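# Push utility cart through self-closing door into yellow bay

## Task

Get the utility cart from this room through the self-closing door and park it in the yellow taped bay in the next room, so that all four of its wheels sit inside the tape and none rests on it. The case of copy paper has to finish in the cart's top tray with no part of it overhanging the tray's edges. The door must be closed when you finish. Either robot or both may be used. The task fails if any robot falls over or is left leaning.

## Robot and tools

Robots: two identical Hello Robot Stretch 4 units, r1 and r2. Each has an omni-wheel base, a lift that runs up a mast, and one arm that telescopes forward with a wrist (yaw, pitch, roll) and a two-finger gripper. Each is about 1.6 m tall, and its base edge is no more than 0.23 m from the base origin. Robots must never press hard on each other: once two bases touch, even millimetres more of driving counts as a hard press and can end the scene. A gripper closing on the other robot's fingers also counts. Contact made through a carried object does not count. The two robots travel slightly different distances for the same command (up to about 3 cm per metre), which matters if both hold one load.

Frames: base frame has its origin on the floor under the base centre, x forward, y left, z up, in metres; hand_pose is reported in it and may be slightly wrong. The odometry frame is the base frame at scene start; base_odometry counts wheel turns only, so slipping looks like travel. Heading is in rad, left positive, -3.142 to 3.142. Each robot reports in its own frames, so only camera images, lidar_m and wrist_depth_mm show where the robots are relative to each other.

move: one action. Keys r1 and r2 each hold that robot's part; an omitted robot gets nothing new. Always pass blocking: false (true or missing is refused); the call returns in about 0.5 s while motion continues. Per robot:
- base: offsets from the robot's current position, in its own base frame. translate_m (forward +, -2 to 2 m), strafe_m (left +, -2 to 2 m), rotate_rad (counter-clockwise +, -3.2 to 3.2). translate_m and strafe_m may be combined for a straight diagonal; rotate_rad goes alone.
- joints: absolute targets by name. lift_m 0 to 1.2; arm_m extension 0 to 0.55; wrist_yaw_rad -1.134 to 4.276 (0 ahead, + left, 3.14 folded back); wrist_pitch_rad -1.117 to 4.259 (0 level, 1.57 pointing down); wrist_roll_rad -1.117 to 4.259 (+ clockwise seen from behind); gripper_m -0.038 to 0.141, fingertip gap in metres (reading may be off up to 0.015; -0.02 or less makes fingers press together). Targets beyond range are clipped and reported.
- pace: slow, default, fast or max. speeds: per-joint top speed instead of pace (not gripper). Higher lift slows the base.
- contact_limits: 0 (lightest) to 1 for arm_m, lift_m, translate_m, strafe_m, rotate_rad, given only beside the matching command; default 0.5. The arm still needs a firm push to stop even at 0. A base limit persists until the next action naming base.
- end_of_arm: "enable_torque" alone, to revive wrist or gripper motors that shut off.
cameras: list of r1_/r2_ head_camera, head_left_camera, head_right_camera, wrist_camera, or all; [] for none.

wait: seconds 0 to 10, plus cameras; returns early once a commanded robot comes to rest. wait(0) shows earlier moves in the line "earlier move". stop: brakes every running motion on both robots and re-holds slack wheels. zoom_image: camera plus region [x0, y0, x1, y1] in pixels from the top-left, at most 504 by 504. finished_scene: scene = current scene number; the goal must hold without the robots afterwards.

Results: per-robot state plus images (the pictures line gives their order). "move:" summarises each robot's motion as done or its worst status. Robots under "as last shown" were not commanded and show stale values. Statuses: done, moving, off_target, contact_stop (that joint or wheels go slack), time_out (after 14 s), limit_stop_at_own_body, limit_stop_at_tilt (lean above 6 degrees; lift, arm and wheels go slack), torque_fault. An uncommanded stop, a refused call, blocks the rest of your queued calls in that reply. lidar_m: 12 distances, 30-degree sectors, first straight ahead then counter-clockwise (4th left, 7th behind, 10th right); "-" means nothing seen or closer than 0.25 m. wrist_depth_mm: 7x7 grid of depths, 100 to 2000 mm. turned_by_wheels vs turned_by_imu differing by over about 0.1 rad in a move means a hit or slip. base_tilt is in degrees with a fixed bias up to 3. motor_effort is percent of maximum, peak in brackets; servo_current in mA.

Gripping: command a gap more than 0.015 below the object's width; about 0.06 below resists tugs. Use -0.02 or less to close behind a handle or bar. Neither gripper reading nor done proves a grasp; check servo_current rise.

Avoid: tipping with over 1 kg held and arm_m above 0.2 while driving or turning, especially fast; strong steady pulls with a high gripper; wrist tilted up and rolled or yawed right near the body; lowering below about 0.2 over the base. Keep lift contact limit at least 0.3 for 2 kg loads. Don't drop the paper, let the door slam, or hit hard. Loose objects may get nudged now and then. Thinking time advances the simulation, and running moves continue meanwhile.

Each tool is called after ">>>" by a JSON object that holds its "method" and its "body".

## Session

>>> {"method": "wait", "body": {"seconds": 0}}

Scene clock: 0.00 s.
r1.base_odometry: x=+0.000 y=+0.000 heading=+0.000
r1.turned_by_wheels: +0.000
r1.turned_by_imu: +0.000
r1.base_tilt: forward=-1.6 right=+1.3
r1.lidar_m: 1.92 2.25 3.81 1.93 0.97 0.84 0.83 0.93 0.77 0.76 0.93 1.59
r1.base_status: not commanded
r1.joint_positions: lift_m=+0.127 arm_m=+0.000 wrist_yaw_rad=+3.089 wrist_pitch_rad=+0.002 wrist_roll_rad=+0.000 gripper_m=+0.056
r1.joint_status: not commanded
r1.measured_speeds: all 0
r1.motor_effort: lift_m=+20 arm_m=-4 wheel_0=+0 wheel_1=+1 wheel_2=+1
r1.servo_current: wrist_yaw_rad=39 wrist_pitch_rad=46 wrist_roll_rad=65 gripper_m=39
r1.hand_pose: x=-0.1125 y=+0.1024 z=+0.3046 quat_wxyz=(+0.026, -0.001, +0.000, +1.000) (m; r1's base frame)
r1.wrist_depth_mm: 137 138 - - - - - / 113 139 - - - - - / 117 140 224 - - - - / 137 161 - - - - - / - - - - - - - / - - 191 - 187 - - / 842 759 750 788 788 732 768
r2.base_odometry: x=+0.000 y=+0.000 heading=+0.000
r2.turned_by_wheels: +0.000
r2.turned_by_imu: +0.000
r2.base_tilt: forward=-0.6 right=+0.1
r2.lidar_m: 2.02 1.45 1.40 1.49 2.01 2.22 2.34 3.17 1.60 3.62 2.59 2.46
r2.base_status: not commanded
r2.joint_positions: lift_m=+0.295 arm_m=+0.000 wrist_yaw_rad=+3.133 wrist_pitch_rad=+0.002 wrist_roll_rad=+0.000 gripper_m=+0.056
r2.joint_status: not commanded
r2.measured_speeds: all 0
r2.motor_effort: lift_m=+18 arm_m=-4 wheel_0=+0 wheel_1=-1 wheel_2=+0
r2.servo_current: wrist_yaw_rad=46 wrist_pitch_rad=39 wrist_roll_rad=46 gripper_m=59
r2.hand_pose: x=-0.1167 y=+0.0898 z=+0.4727 quat_wxyz=(+0.004, -0.001, +0.000, +1.000) (m; r2's base frame)
r2.wrist_depth_mm: - 140 - - - - - / - 126 150 - - - - / - 130 185 - - - - / 144 143 272 - - - - / 229 - - - - - - / 226 1576 196 1576 190 1618 1464 / 226 1060 1138 - - 1025 1060
pictures: r1_head_camera, r1_head_left_camera, r1_head_right_camera, r1_wrist_camera, r2_head_camera, r2_head_left_camera, r2_head_right_camera, r2_wrist_camera
Images, in order (width x height): r1_head_camera 420x560, r1_head_left_camera 420x672, r1_head_right_camera 420x672, r1_wrist_camera 616x392, r2_head_camera 420x560, r2_head_left_camera 420x672, r2_head_right_camera 420x672, r2_wrist_camera 616x392.

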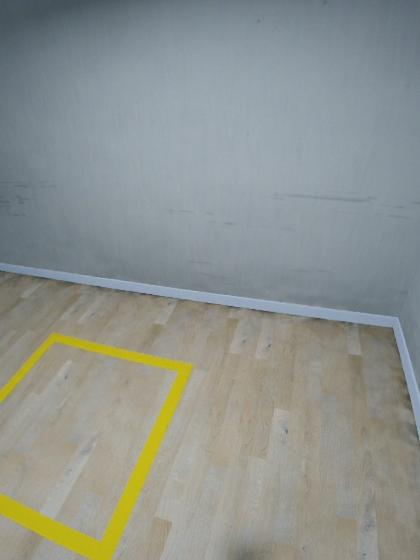

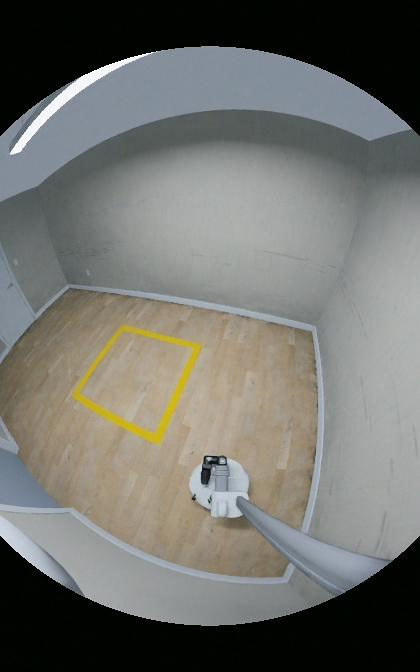

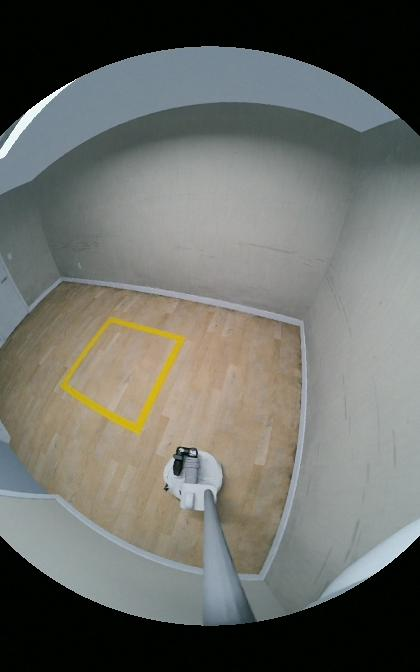

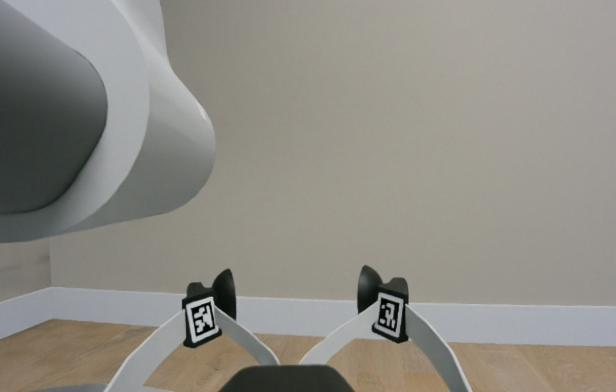

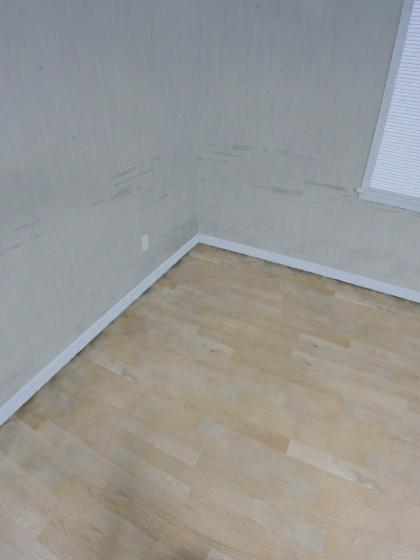

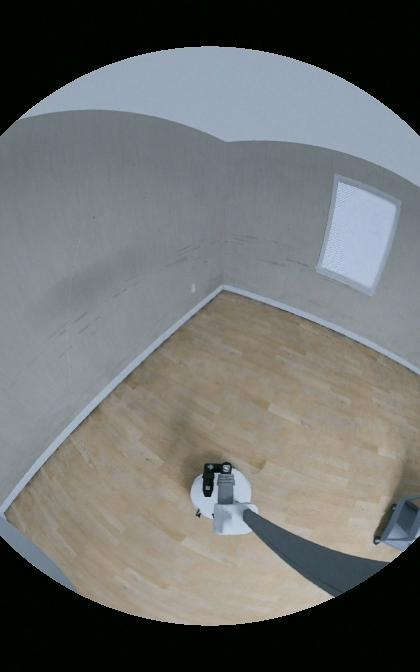

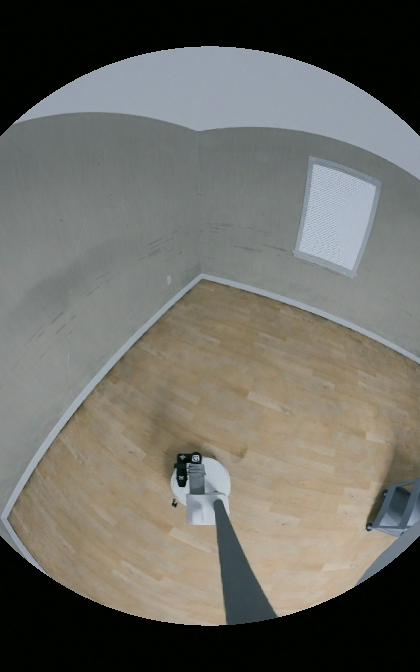

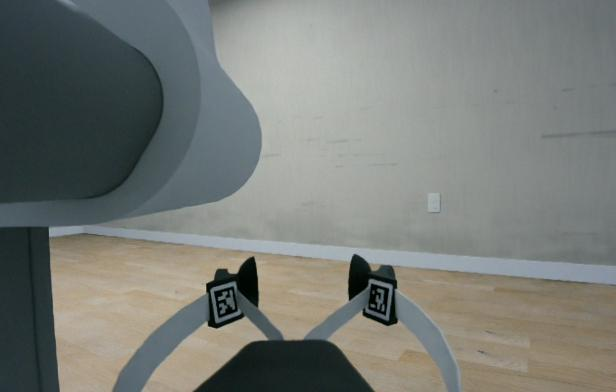

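>>> {"method": "move", "body": {"blocking": false, "cameras": [], "r1": {"base":{"rotate_rad":1.2}}, "r2": {"base":{"rotate_rad":-1.6}}}}

>>> {"method": "wait", "body": {"seconds": 3}}

Scene clock: 3.63 s.
move: r1 moving; r2 moving
r1.base_odometry: x=+0.000 y=+0.000 heading=+0.252
r1.turned_by_wheels: +0.252
r1.turned_by_imu: +0.252
r1.base_tilt: forward=-1.6 right=+1.2
r1.lidar_m: 1.98 2.71 3.66 1.25 0.89 0.80 0.87 0.80 0.77 0.82 1.11 1.92
r1.base_status: rotate_rad moving
r1.joint_positions: lift_m=+0.127 arm_m=+0.000 wrist_yaw_rad=+3.089 wrist_pitch_rad=+0.002 wrist_roll_rad=+0.000 gripper_m=+0.056
r1.joint_status: not commanded
r1.measured_speeds: translate_m=-0.001 strafe_m=-0.001 rotate_rad=+0.980 lift_m=+0.000 arm_m=+0.000 wrist_yaw_rad=+0.000 wrist_pitch_rad=+0.000 wrist_roll_rad=+0.000
r1.motor_effort: lift_m=+20(20) arm_m=-4(4) wheel_0=-8(9) wheel_1=-6(9) wheel_2=-7(7)
r1.servo_current: wrist_yaw_rad=59(59) wrist_pitch_rad=39(46) wrist_roll_rad=46(59) gripper_m=39(39)
r1.hand_pose: x=-0.1125 y=+0.1024 z=+0.3046 quat_wxyz=(+0.026, -0.001, +0.000, +1.000) (m; r1's base frame)
r1.wrist_depth_mm: 136 138 - - - - - / 113 139 - - - - - / 114 140 226 - - - - / 137 160 - - - - - / - - - - - - - / - 1060 190 - 187 - - / 778 750 750 798 750 699 732
r2.base_odometry: x=+0.000 y=+0.000 heading=-0.252
r2.turned_by_wheels: -0.252
r2.turned_by_imu: -0.244
r2.base_tilt: forward=-0.7 right=+0.1
r2.lidar_m: 2.52 1.62 1.40 1.40 1.67 2.23 2.24 2.64 1.59 1.63 2.93 2.49
r2.base_status: rotate_rad moving
r2.joint_positions: lift_m=+0.295 arm_m=+0.000 wrist_yaw_rad=+3.133 wrist_pitch_rad=+0.002 wrist_roll_rad=+0.000 gripper_m=+0.056
r2.joint_status: not commanded
r2.measured_speeds: translate_m=+0.000 strafe_m=+0.000 rotate_rad=-0.974 lift_m=+0.000 arm_m=+0.000 wrist_yaw_rad=+0.000 wrist_pitch_rad=+0.000 wrist_roll_rad=+0.000
r2.motor_effort: lift_m=+18(18) arm_m=-4(4) wheel_0=+8(9) wheel_1=+8(10) wheel_2=+9(11)
r2.servo_current: wrist_yaw_rad=33(52) wrist_pitch_rad=39(46) wrist_roll_rad=52(52) gripper_m=39(59)
r2.hand_pose: x=-0.1167 y=+0.0898 z=+0.4727 quat_wxyz=(+0.004, -0.001, +0.000, +1.000) (m; r2's base frame)
r2.wrist_depth_mm: - 141 - - - - - / - 127 150 - - - - / - 130 184 - - - - / 144 143 272 - - - - / 229 - - - - - - / 227 1576 196 1576 190 1661 1464 / 226 1060 1138 - - 1060 1060
pictures: none
No camera images: "cameras" was empty.

Scene clock: 4.97 s.
earlier move: r1 done; r2 moving
r1.base_odometry: x=+0.000 y=+0.000 heading=+1.200
r1.turned_by_wheels: +0.948
r1.turned_by_imu: +0.953
r1.base_tilt: forward=-1.6 right=+1.3
r1.lidar_m: 3.90 1.54 0.93 0.82 0.85 0.82 0.77 0.75 1.00 1.89 1.97 2.45
r1.base_status: done
r1.joint_positions: lift_m=+0.127 arm_m=+0.000 wrist_yaw_rad=+3.089 wrist_pitch_rad=+0.002 wrist_roll_rad=+0.000 gripper_m=+0.056
r1.joint_status: not commanded
r1.measured_speeds: all 0
r1.motor_effort: lift_m=+20(20) arm_m=-4(4) wheel_0=-2(10) wheel_1=-2(9) wheel_2=+0(8)
r1.servo_current: wrist_yaw_rad=65(65) wrist_pitch_rad=39(52) wrist_roll_rad=59(65) gripper_m=39(46)
r1.hand_pose: x=-0.1125 y=+0.1024 z=+0.3046 quat_wxyz=(+0.026, -0.001, +0.000, +1.000) (m; r1's base frame)
r1.wrist_depth_mm: 136 139 - - - - - / 113 139 - - - - - / 117 139 229 - - - - / 137 162 - - - - - / - - - - - - - / - - 191 - 188 - - / 788 163 750 798 778 778 778
r2.base_odometry: x=+0.000 y=+0.000 heading=-1.599
r2.turned_by_wheels: -1.347
r2.turned_by_imu: -1.311
r2.base_tilt: forward=-0.7 right=+0.1
r2.lidar_m: 3.66 2.58 2.48 2.06 1.50 1.40 1.47 1.99 2.23 2.34 3.14 1.60
r2.base_status: rotate_rad moving
r2.joint_positions: lift_m=+0.295 arm_m=+0.000 wrist_yaw_rad=+3.133 wrist_pitch_rad=+0.002 wrist_roll_rad=+0.000 gripper_m=+0.056
r2.joint_status: not commanded
r2.measured_speeds: all 0
r2.motor_effort: lift_m=+18(18) arm_m=-4(4) wheel_0=+2(11) wheel_1=+3(11) wheel_2=+5(11)
r2.servo_current: wrist_yaw_rad=46(59) wrist_pitch_rad=33(46) wrist_roll_rad=46(52) gripper_m=46(59)
r2.hand_pose: x=-0.1167 y=+0.0898 z=+0.4727 quat_wxyz=(+0.004, -0.001, +0.000, +1.000) (m; r2's base frame)
r2.wrist_depth_mm: - 140 - - - - - / - 126 141 - - - - / - 129 184 - - - - / 144 144 227 - - - - / 230 - - - - - - / 227 1576 195 1336 190 - - / 226 1042 1138 - - 1025 1060
wait: 1.33 of 3 s (r1 has come to rest)
pictures: r1_head_camera, r1_head_left_camera, r1_head_right_camera, r1_wrist_camera, r2_head_camera, r2_head_left_camera, r2_head_right_camera, r2_wrist_camera
Images, in order (width x height): r1_head_camera 420x560, r1_head_left_camera 420x672, r1_head_right_camera 420x672, r1_wrist_camera 616x392, r2_head_camera 420x560, r2_head_left_camera 420x672, r2_head_right_camera 420x672, r2_wrist_camera 616x392.

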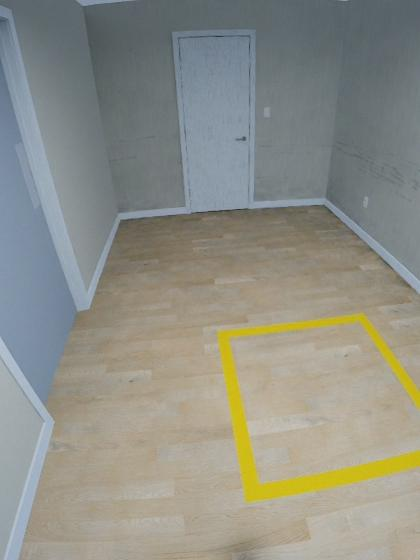

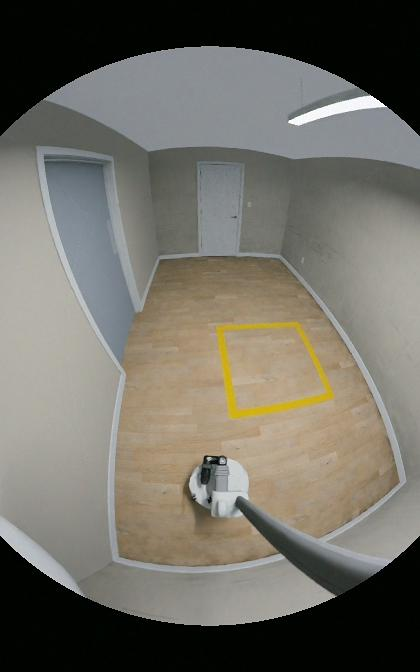

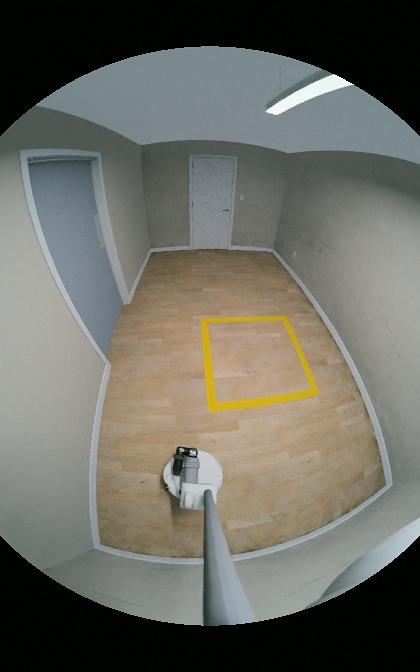

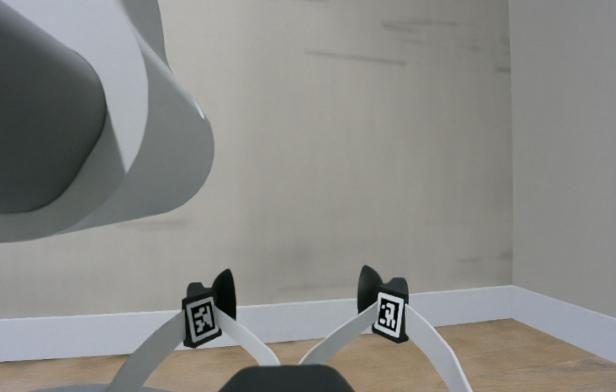

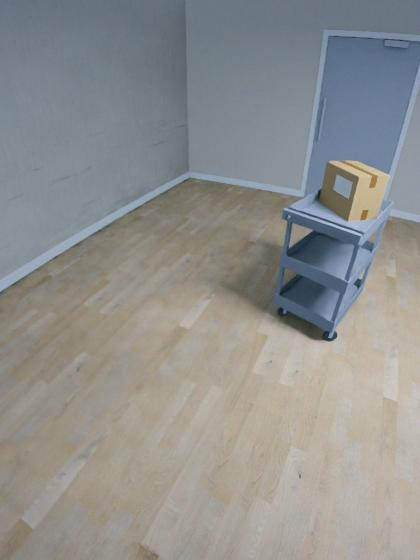

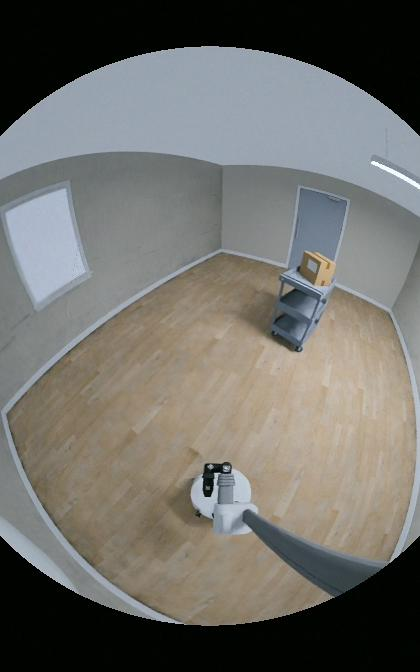

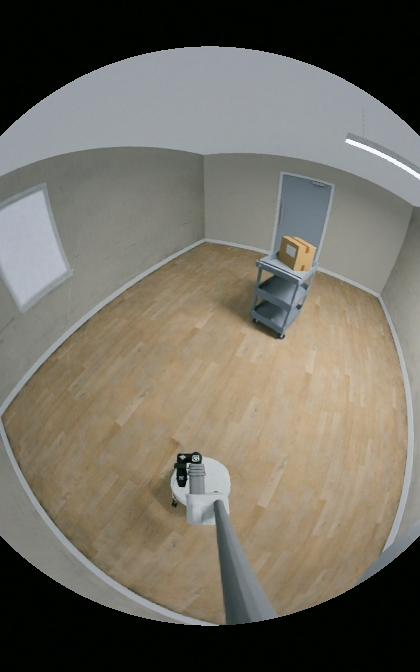

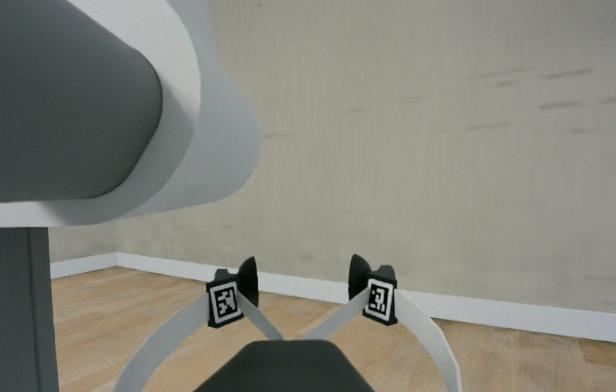

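>>> {"method": "zoom_image", "body": {"camera": "r2_head_camera", "region": [210, 10, 420, 360]}}

>>> {"method": "zoom_image", "body": {"camera": "r1_head_left_camera", "region": [20, 130, 160, 400]}}

Scaled by 1.440 from the camera's 420x560 image, which has a finer 1200x1600 frame.

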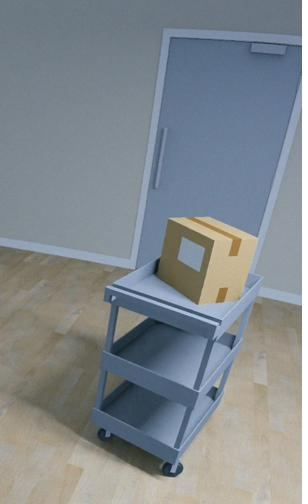

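Scaled by 1.867 from the camera's 420x672 image, which has a finer 600x960 frame.

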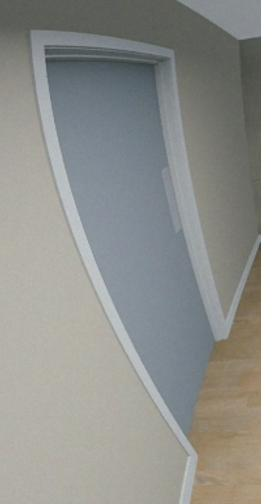

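>>> {"method": "move", "body": {"blocking": false, "cameras": [], "r2": {"base":{"rotate_rad":-0.44}}, "r1": {"base":{"rotate_rad":0.9}}}}

>>> {"method": "wait", "body": {"seconds": 2, "cameras": []}}

>>> {"method": "move", "body": {"blocking": false, "cameras": ["r1_head_camera","r2_head_camera"], "r2": {"base":{"strafe_m":0.8}}}}

>>> {"method": "wait", "body": {"seconds": 4, "cameras": ["r1_head_camera","r2_head_camera"]}}

Scene clock: 85.23 s.
earlier move: r2 done
move: r1 moving; r2 moving
r1.base_odometry: x=+0.000 y=+0.000 heading=+1.452
r1.turned_by_wheels: +0.252
r1.turned_by_imu: +0.253
r1.base_tilt: forward=-1.6 right=+1.2
r1.lidar_m: 2.27 1.08 0.87 0.84 0.93 0.78 0.77 0.87 1.34 1.91 2.09 3.19
r1.base_status: rotate_rad moving
r1.joint_positions: lift_m=+0.127 arm_m=+0.000 wrist_yaw_rad=+3.089 wrist_pitch_rad=+0.002 wrist_roll_rad=+0.000 gripper_m=+0.056
r1.joint_status: not commanded
r1.measured_speeds: translate_m=-0.001 strafe_m=-0.001 rotate_rad=+0.981 lift_m=+0.000 arm_m=+0.000 wrist_yaw_rad=+0.000 wrist_pitch_rad=+0.000 wrist_roll_rad=+0.000
r1.motor_effort: lift_m=+20(20) arm_m=-4(4) wheel_0=-10(10) wheel_1=-6(8) wheel_2=-6(7)
r1.servo_current: wrist_yaw_rad=46(52) wrist_pitch_rad=46(46) wrist_roll_rad=46(65) gripper_m=46(46)
r1.hand_pose: x=-0.1125 y=+0.1024 z=+0.3046 quat_wxyz=(+0.026, -0.001, +0.000, +1.000) (m; r1's base frame)
r1.wrist_depth_mm: 136 139 - - - - - / 114 139 - - - - - / 118 139 229 - - - - / 137 162 - - - - - / - - - - - - - / - - 190 - 187 - - / 798 707 750 143 741 768 820
r2.base_odometry: x=+0.000 y=+0.000 heading=-1.850
r2.turned_by_wheels: -0.251
r2.turned_by_imu: -0.243
r2.base_tilt: forward=-0.6 right=+0.1
r2.lidar_m: 1.61 2.94 2.48 2.52 1.65 1.39 1.40 1.64 2.24 2.22 2.58 1.62
r2.base_status: rotate_rad moving
r2.joint_positions: lift_m=+0.295 arm_m=+0.000 wrist_yaw_rad=+3.133 wrist_pitch_rad=+0.002 wrist_roll_rad=+0.000 gripper_m=+0.056
r2.joint_status: not commanded
r2.measured_speeds: translate_m=+0.001 strafe_m=+0.000 rotate_rad=-0.923 lift_m=+0.000 arm_m=+0.000 wrist_yaw_rad=+0.000 wrist_pitch_rad=+0.000 wrist_roll_rad=+0.000
r2.motor_effort: lift_m=+18(18) arm_m=-4(4) wheel_0=+8(13) wheel_1=+7(10) wheel_2=+8(12)
r2.servo_current: wrist_yaw_rad=46(59) wrist_pitch_rad=39(46) wrist_roll_rad=52(59) gripper_m=52(52)
r2.hand_pose: x=-0.1167 y=+0.0898 z=+0.4727 quat_wxyz=(+0.004, -0.001, +0.000, +1.000) (m; r2's base frame)
r2.wrist_depth_mm: - 140 - - - - - / - 127 142 - - - - / - 129 185 - - - - / 144 143 207 - - - - / 231 - - - - - - / 228 1576 195 1308 190 - - / 226 1078 1138 - - 1025 1098
pictures: none
No camera images: "cameras" was empty.

Scene clock: 85.97 s.
earlier move: r1 moving; r2 done
r1.base_odometry: x=+0.000 y=+0.000 heading=+2.088
r1.turned_by_wheels: +0.636
r1.turned_by_imu: +0.640
r1.base_tilt: forward=-1.6 right=+1.3
r1.lidar_m: 1.01 0.84 0.83 0.92 0.78 0.78 0.92 1.55 1.95 2.25 3.73 1.99
r1.base_status: rotate_rad moving
r1.joint_positions: lift_m=+0.127 arm_m=+0.000 wrist_yaw_rad=+3.089 wrist_pitch_rad=+0.002 wrist_roll_rad=+0.000 gripper_m=+0.056
r1.joint_status: not commanded
r1.measured_speeds: translate_m=-0.001 strafe_m=+0.001 rotate_rad=+0.246 lift_m=+0.000 arm_m=+0.000 wrist_yaw_rad=+0.000 wrist_pitch_rad=+0.000 wrist_roll_rad=+0.000
r1.motor_effort: lift_m=+20(20) arm_m=-4(4) wheel_0=-2(10) wheel_1=+0(9) wheel_2=-1(8)
r1.servo_current: wrist_yaw_rad=39(65) wrist_pitch_rad=39(52) wrist_roll_rad=52(65) gripper_m=39(46)
r1.hand_pose: x=-0.1125 y=+0.1024 z=+0.3046 quat_wxyz=(+0.026, -0.001, +0.000, +1.000) (m; r1's base frame)
r1.wrist_depth_mm: 136 139 - - - - - / 114 139 - - - - - / 118 140 229 - - - - / 137 162 - - - - - / 1661 - - - - - - / 1182 1182 193 - 187 - - / 842 750 759 798 741 - -
r2.base_odometry: x=+0.000 y=+0.000 heading=-2.038
r2.turned_by_wheels: -0.188
r2.turned_by_imu: -0.183
r2.base_tilt: forward=-0.7 right=+0.0
r2.lidar_m: 1.60 3.35 2.57 2.47 1.90 1.44 1.41 1.48 2.19 2.22 2.38 3.41
r2.base_status: done
r2.joint_positions: lift_m=+0.295 arm_m=+0.000 wrist_yaw_rad=+3.133 wrist_pitch_rad=+0.002 wrist_roll_rad=+0.000 gripper_m=+0.056
r2.joint_status: not commanded
r2.measured_speeds: all 0
r2.motor_effort: lift_m=+18(18) arm_m=-4(4) wheel_0=+4(13) wheel_1=+2(10) wheel_2=+4(12)
r2.servo_current: wrist_yaw_rad=52(59) wrist_pitch_rad=39(46) wrist_roll_rad=46(59) gripper_m=46(52)
r2.hand_pose: x=-0.1167 y=+0.0898 z=+0.4727 quat_wxyz=(+0.004, -0.001, +0.000, +1.000) (m; r2's base frame)
r2.wrist_depth_mm: - 141 - - - - - / - 126 142 - - - - / - 130 185 - - - - / 144 143 207 - - - - / 219 - - - - - - / 220 1464 191 171 190 - 1336 / 225 1060 1118 - - 1060 1042
wait: 0.73 of 2 s (r2 has come to rest)
pictures: none
No camera images: "cameras" was empty.

Scene clock: 86.47 s.
earlier move: r1 done
move: r2 moving
r1.base_odometry: x=+0.000 y=+0.000 heading=+2.100
r1.turned_by_wheels: +0.011
r1.turned_by_imu: +0.011
r1.base_tilt: forward=-1.6 right=+1.3
r1.lidar_m: 1.00 0.83 0.83 0.93 0.77 0.78 0.91 1.57 1.95 2.25 3.81 1.96
r1.base_status: done
r1.joint_positions: lift_m=+0.127 arm_m=+0.000 wrist_yaw_rad=+3.089 wrist_pitch_rad=+0.002 wrist_roll_rad=+0.000 gripper_m=+0.056
r1.joint_status: not commanded
r1.measured_speeds: all 0
r1.motor_effort: lift_m=+20(20) arm_m=-4(4) wheel_0=-1(2) wheel_1=-2(2) wheel_2=+0(1)
r1.servo_current: wrist_yaw_rad=46(59) wrist_pitch_rad=46(46) wrist_roll_rad=65(65) gripper_m=39(52)
r1.hand_pose: x=-0.1125 y=+0.1024 z=+0.3046 quat_wxyz=(+0.026, -0.001, +0.000, +1.000) (m; r1's base frame)
r1.wrist_depth_mm: 136 138 - - - - - / 113 139 - - - - - / 117 140 229 - - - - / 137 161 - - - - - / 1708 - - - - - - / 1182 1205 192 - 187 - - / 831 750 750 798 741 - -
r2.base_odometry: x=+0.032 y=-0.016 heading=-2.038
r2.turned_by_wheels: +0.000
r2.turned_by_imu: +0.000
r2.base_tilt: forward=-0.7 right=+0.0
r2.lidar_m: 1.61 3.33 2.52 2.46 1.88 1.43 1.40 1.50 2.16 2.24 2.39 3.48
r2.base_status: strafe_m moving
r2.joint_positions: lift_m=+0.295 arm_m=+0.000 wrist_yaw_rad=+3.133 wrist_pitch_rad=+0.002 wrist_roll_rad=+0.000 gripper_m=+0.056
r2.joint_status: not commanded
r2.measured_speeds: translate_m=+0.001 strafe_m=+0.142 rotate_rad=-0.003 lift_m=+0.000 arm_m=+0.000 wrist_yaw_rad=+0.000 wrist_pitch_rad=+0.000 wrist_roll_rad=+0.000
r2.motor_effort: lift_m=+18(18) arm_m=-4(4) wheel_0=-9(11) wheel_1=+12(12) wheel_2=-1(3)
r2.servo_current: wrist_yaw_rad=39(65) wrist_pitch_rad=46(46) wrist_roll_rad=39(52) gripper_m=46(52)
r2.hand_pose: x=-0.1167 y=+0.0898 z=+0.4727 quat_wxyz=(+0.004, -0.001, +0.000, +1.000) (m; r2's base frame)
r2.wrist_depth_mm: - 141 - - - - - / - 126 142 - - - - / - 130 183 - - - - / 144 143 216 - - - - / 220 - - - - - - / 219 1430 191 171 190 - 1308 / 236 1078 1160 - - 1042 1060
pictures: r1_head_camera, r2_head_camera
Images, in order (width x height): r1_head_camera 420x560, r2_head_camera 420x560.

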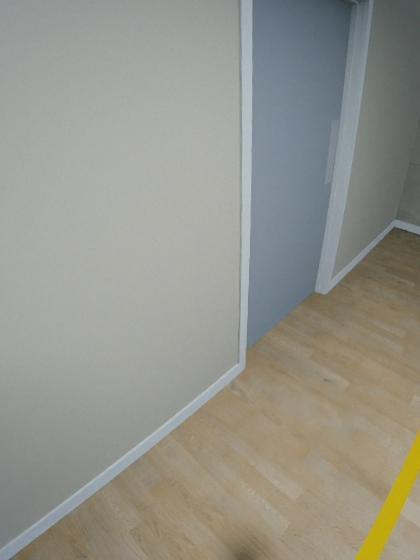

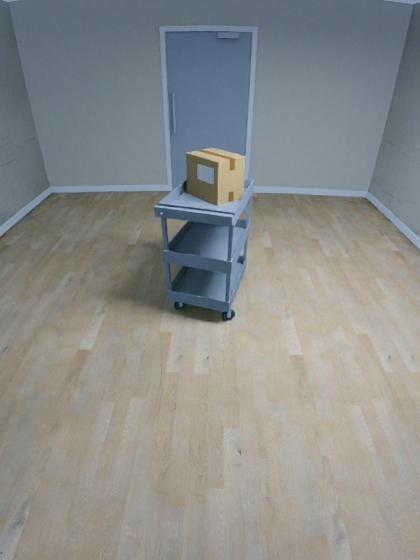

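Scene clock: 89.97 s.
earlier move: r2 done
r1.base_odometry: x=+0.000 y=+0.000 heading=+2.100
r1.turned_by_wheels: +0.000
r1.turned_by_imu: +0.000
r1.base_tilt: forward=-1.6 right=+1.3
r1.lidar_m: 1.02 0.84 0.84 0.93 0.77 0.77 0.90 1.58 1.93 2.24 3.82 1.98
r1.base_status: done
r1.joint_positions: lift_m=+0.127 arm_m=+0.000 wrist_yaw_rad=+3.089 wrist_pitch_rad=+0.002 wrist_roll_rad=+0.000 gripper_m=+0.056
r1.joint_status: not commanded
r1.measured_speeds: all 0
r1.motor_effort: lift_m=+20(20) arm_m=-4(4) wheel_0=-2(2) wheel_1=-2(2) wheel_2=+0(1)
r1.servo_current: wrist_yaw_rad=33(72) wrist_pitch_rad=46(52) wrist_roll_rad=39(65) gripper_m=39(52)
r1.hand_pose: x=-0.1125 y=+0.1024 z=+0.3046 quat_wxyz=(+0.026, -0.001, +0.000, +1.000) (m; r1's base frame)
r1.wrist_depth_mm: 136 139 - - - - - / 113 139 - - - - - / 118 140 229 - - - - / 137 161 - - - - - / 1708 - - - - - - / 1182 1205 191 - 187 - - / 854 750 750 809 741 - -
r2.base_odometry: x=+0.714 y=-0.360 heading=-2.038
r2.turned_by_wheels: +0.000
r2.turned_by_imu: +0.001
r2.base_tilt: forward=-0.7 right=+0.1
r2.lidar_m: 4.39 2.32 1.73 1.66 1.83 1.40 1.34 1.47 2.09 3.01 3.21 1.81
r2.base_status: done
r2.joint_positions: lift_m=+0.295 arm_m=+0.000 wrist_yaw_rad=+3.133 wrist_pitch_rad=+0.002 wrist_roll_rad=+0.000 gripper_m=+0.056
r2.joint_status: not commanded
r2.measured_speeds: all 0
r2.motor_effort: lift_m=+18(18) arm_m=-4(4) wheel_0=-1(15) wheel_1=+1(12) wheel_2=+0(3)
r2.servo_current: wrist_yaw_rad=39(65) wrist_pitch_rad=46(46) wrist_roll_rad=46(59) gripper_m=52(52)
r2.hand_pose: x=-0.1167 y=+0.0898 z=+0.4727 quat_wxyz=(+0.004, -0.001, +0.000, +1.000) (m; r2's base frame)
r2.wrist_depth_mm: - 140 - - - - - / - 127 141 - - - - / - 130 185 - - - - / 144 143 208 - - - - / 220 - - - - - - / 220 1464 190 171 190 - 1308 / 225 1078 1160 - - 1025 1078
wait: 3.50 of 4 s (r2 has come to rest)
pictures: r1_head_camera, r2_head_camera
Images, in order (width x height): r1_head_camera 420x560, r2_head_camera 420x560.

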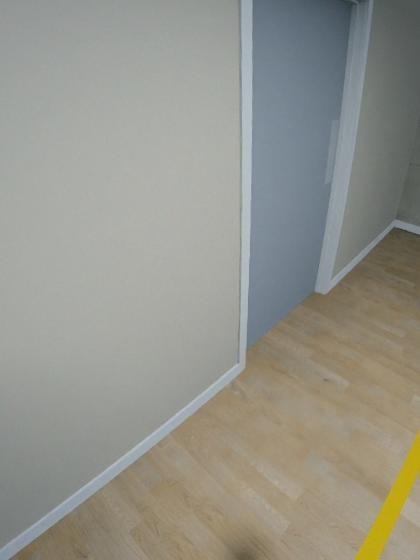

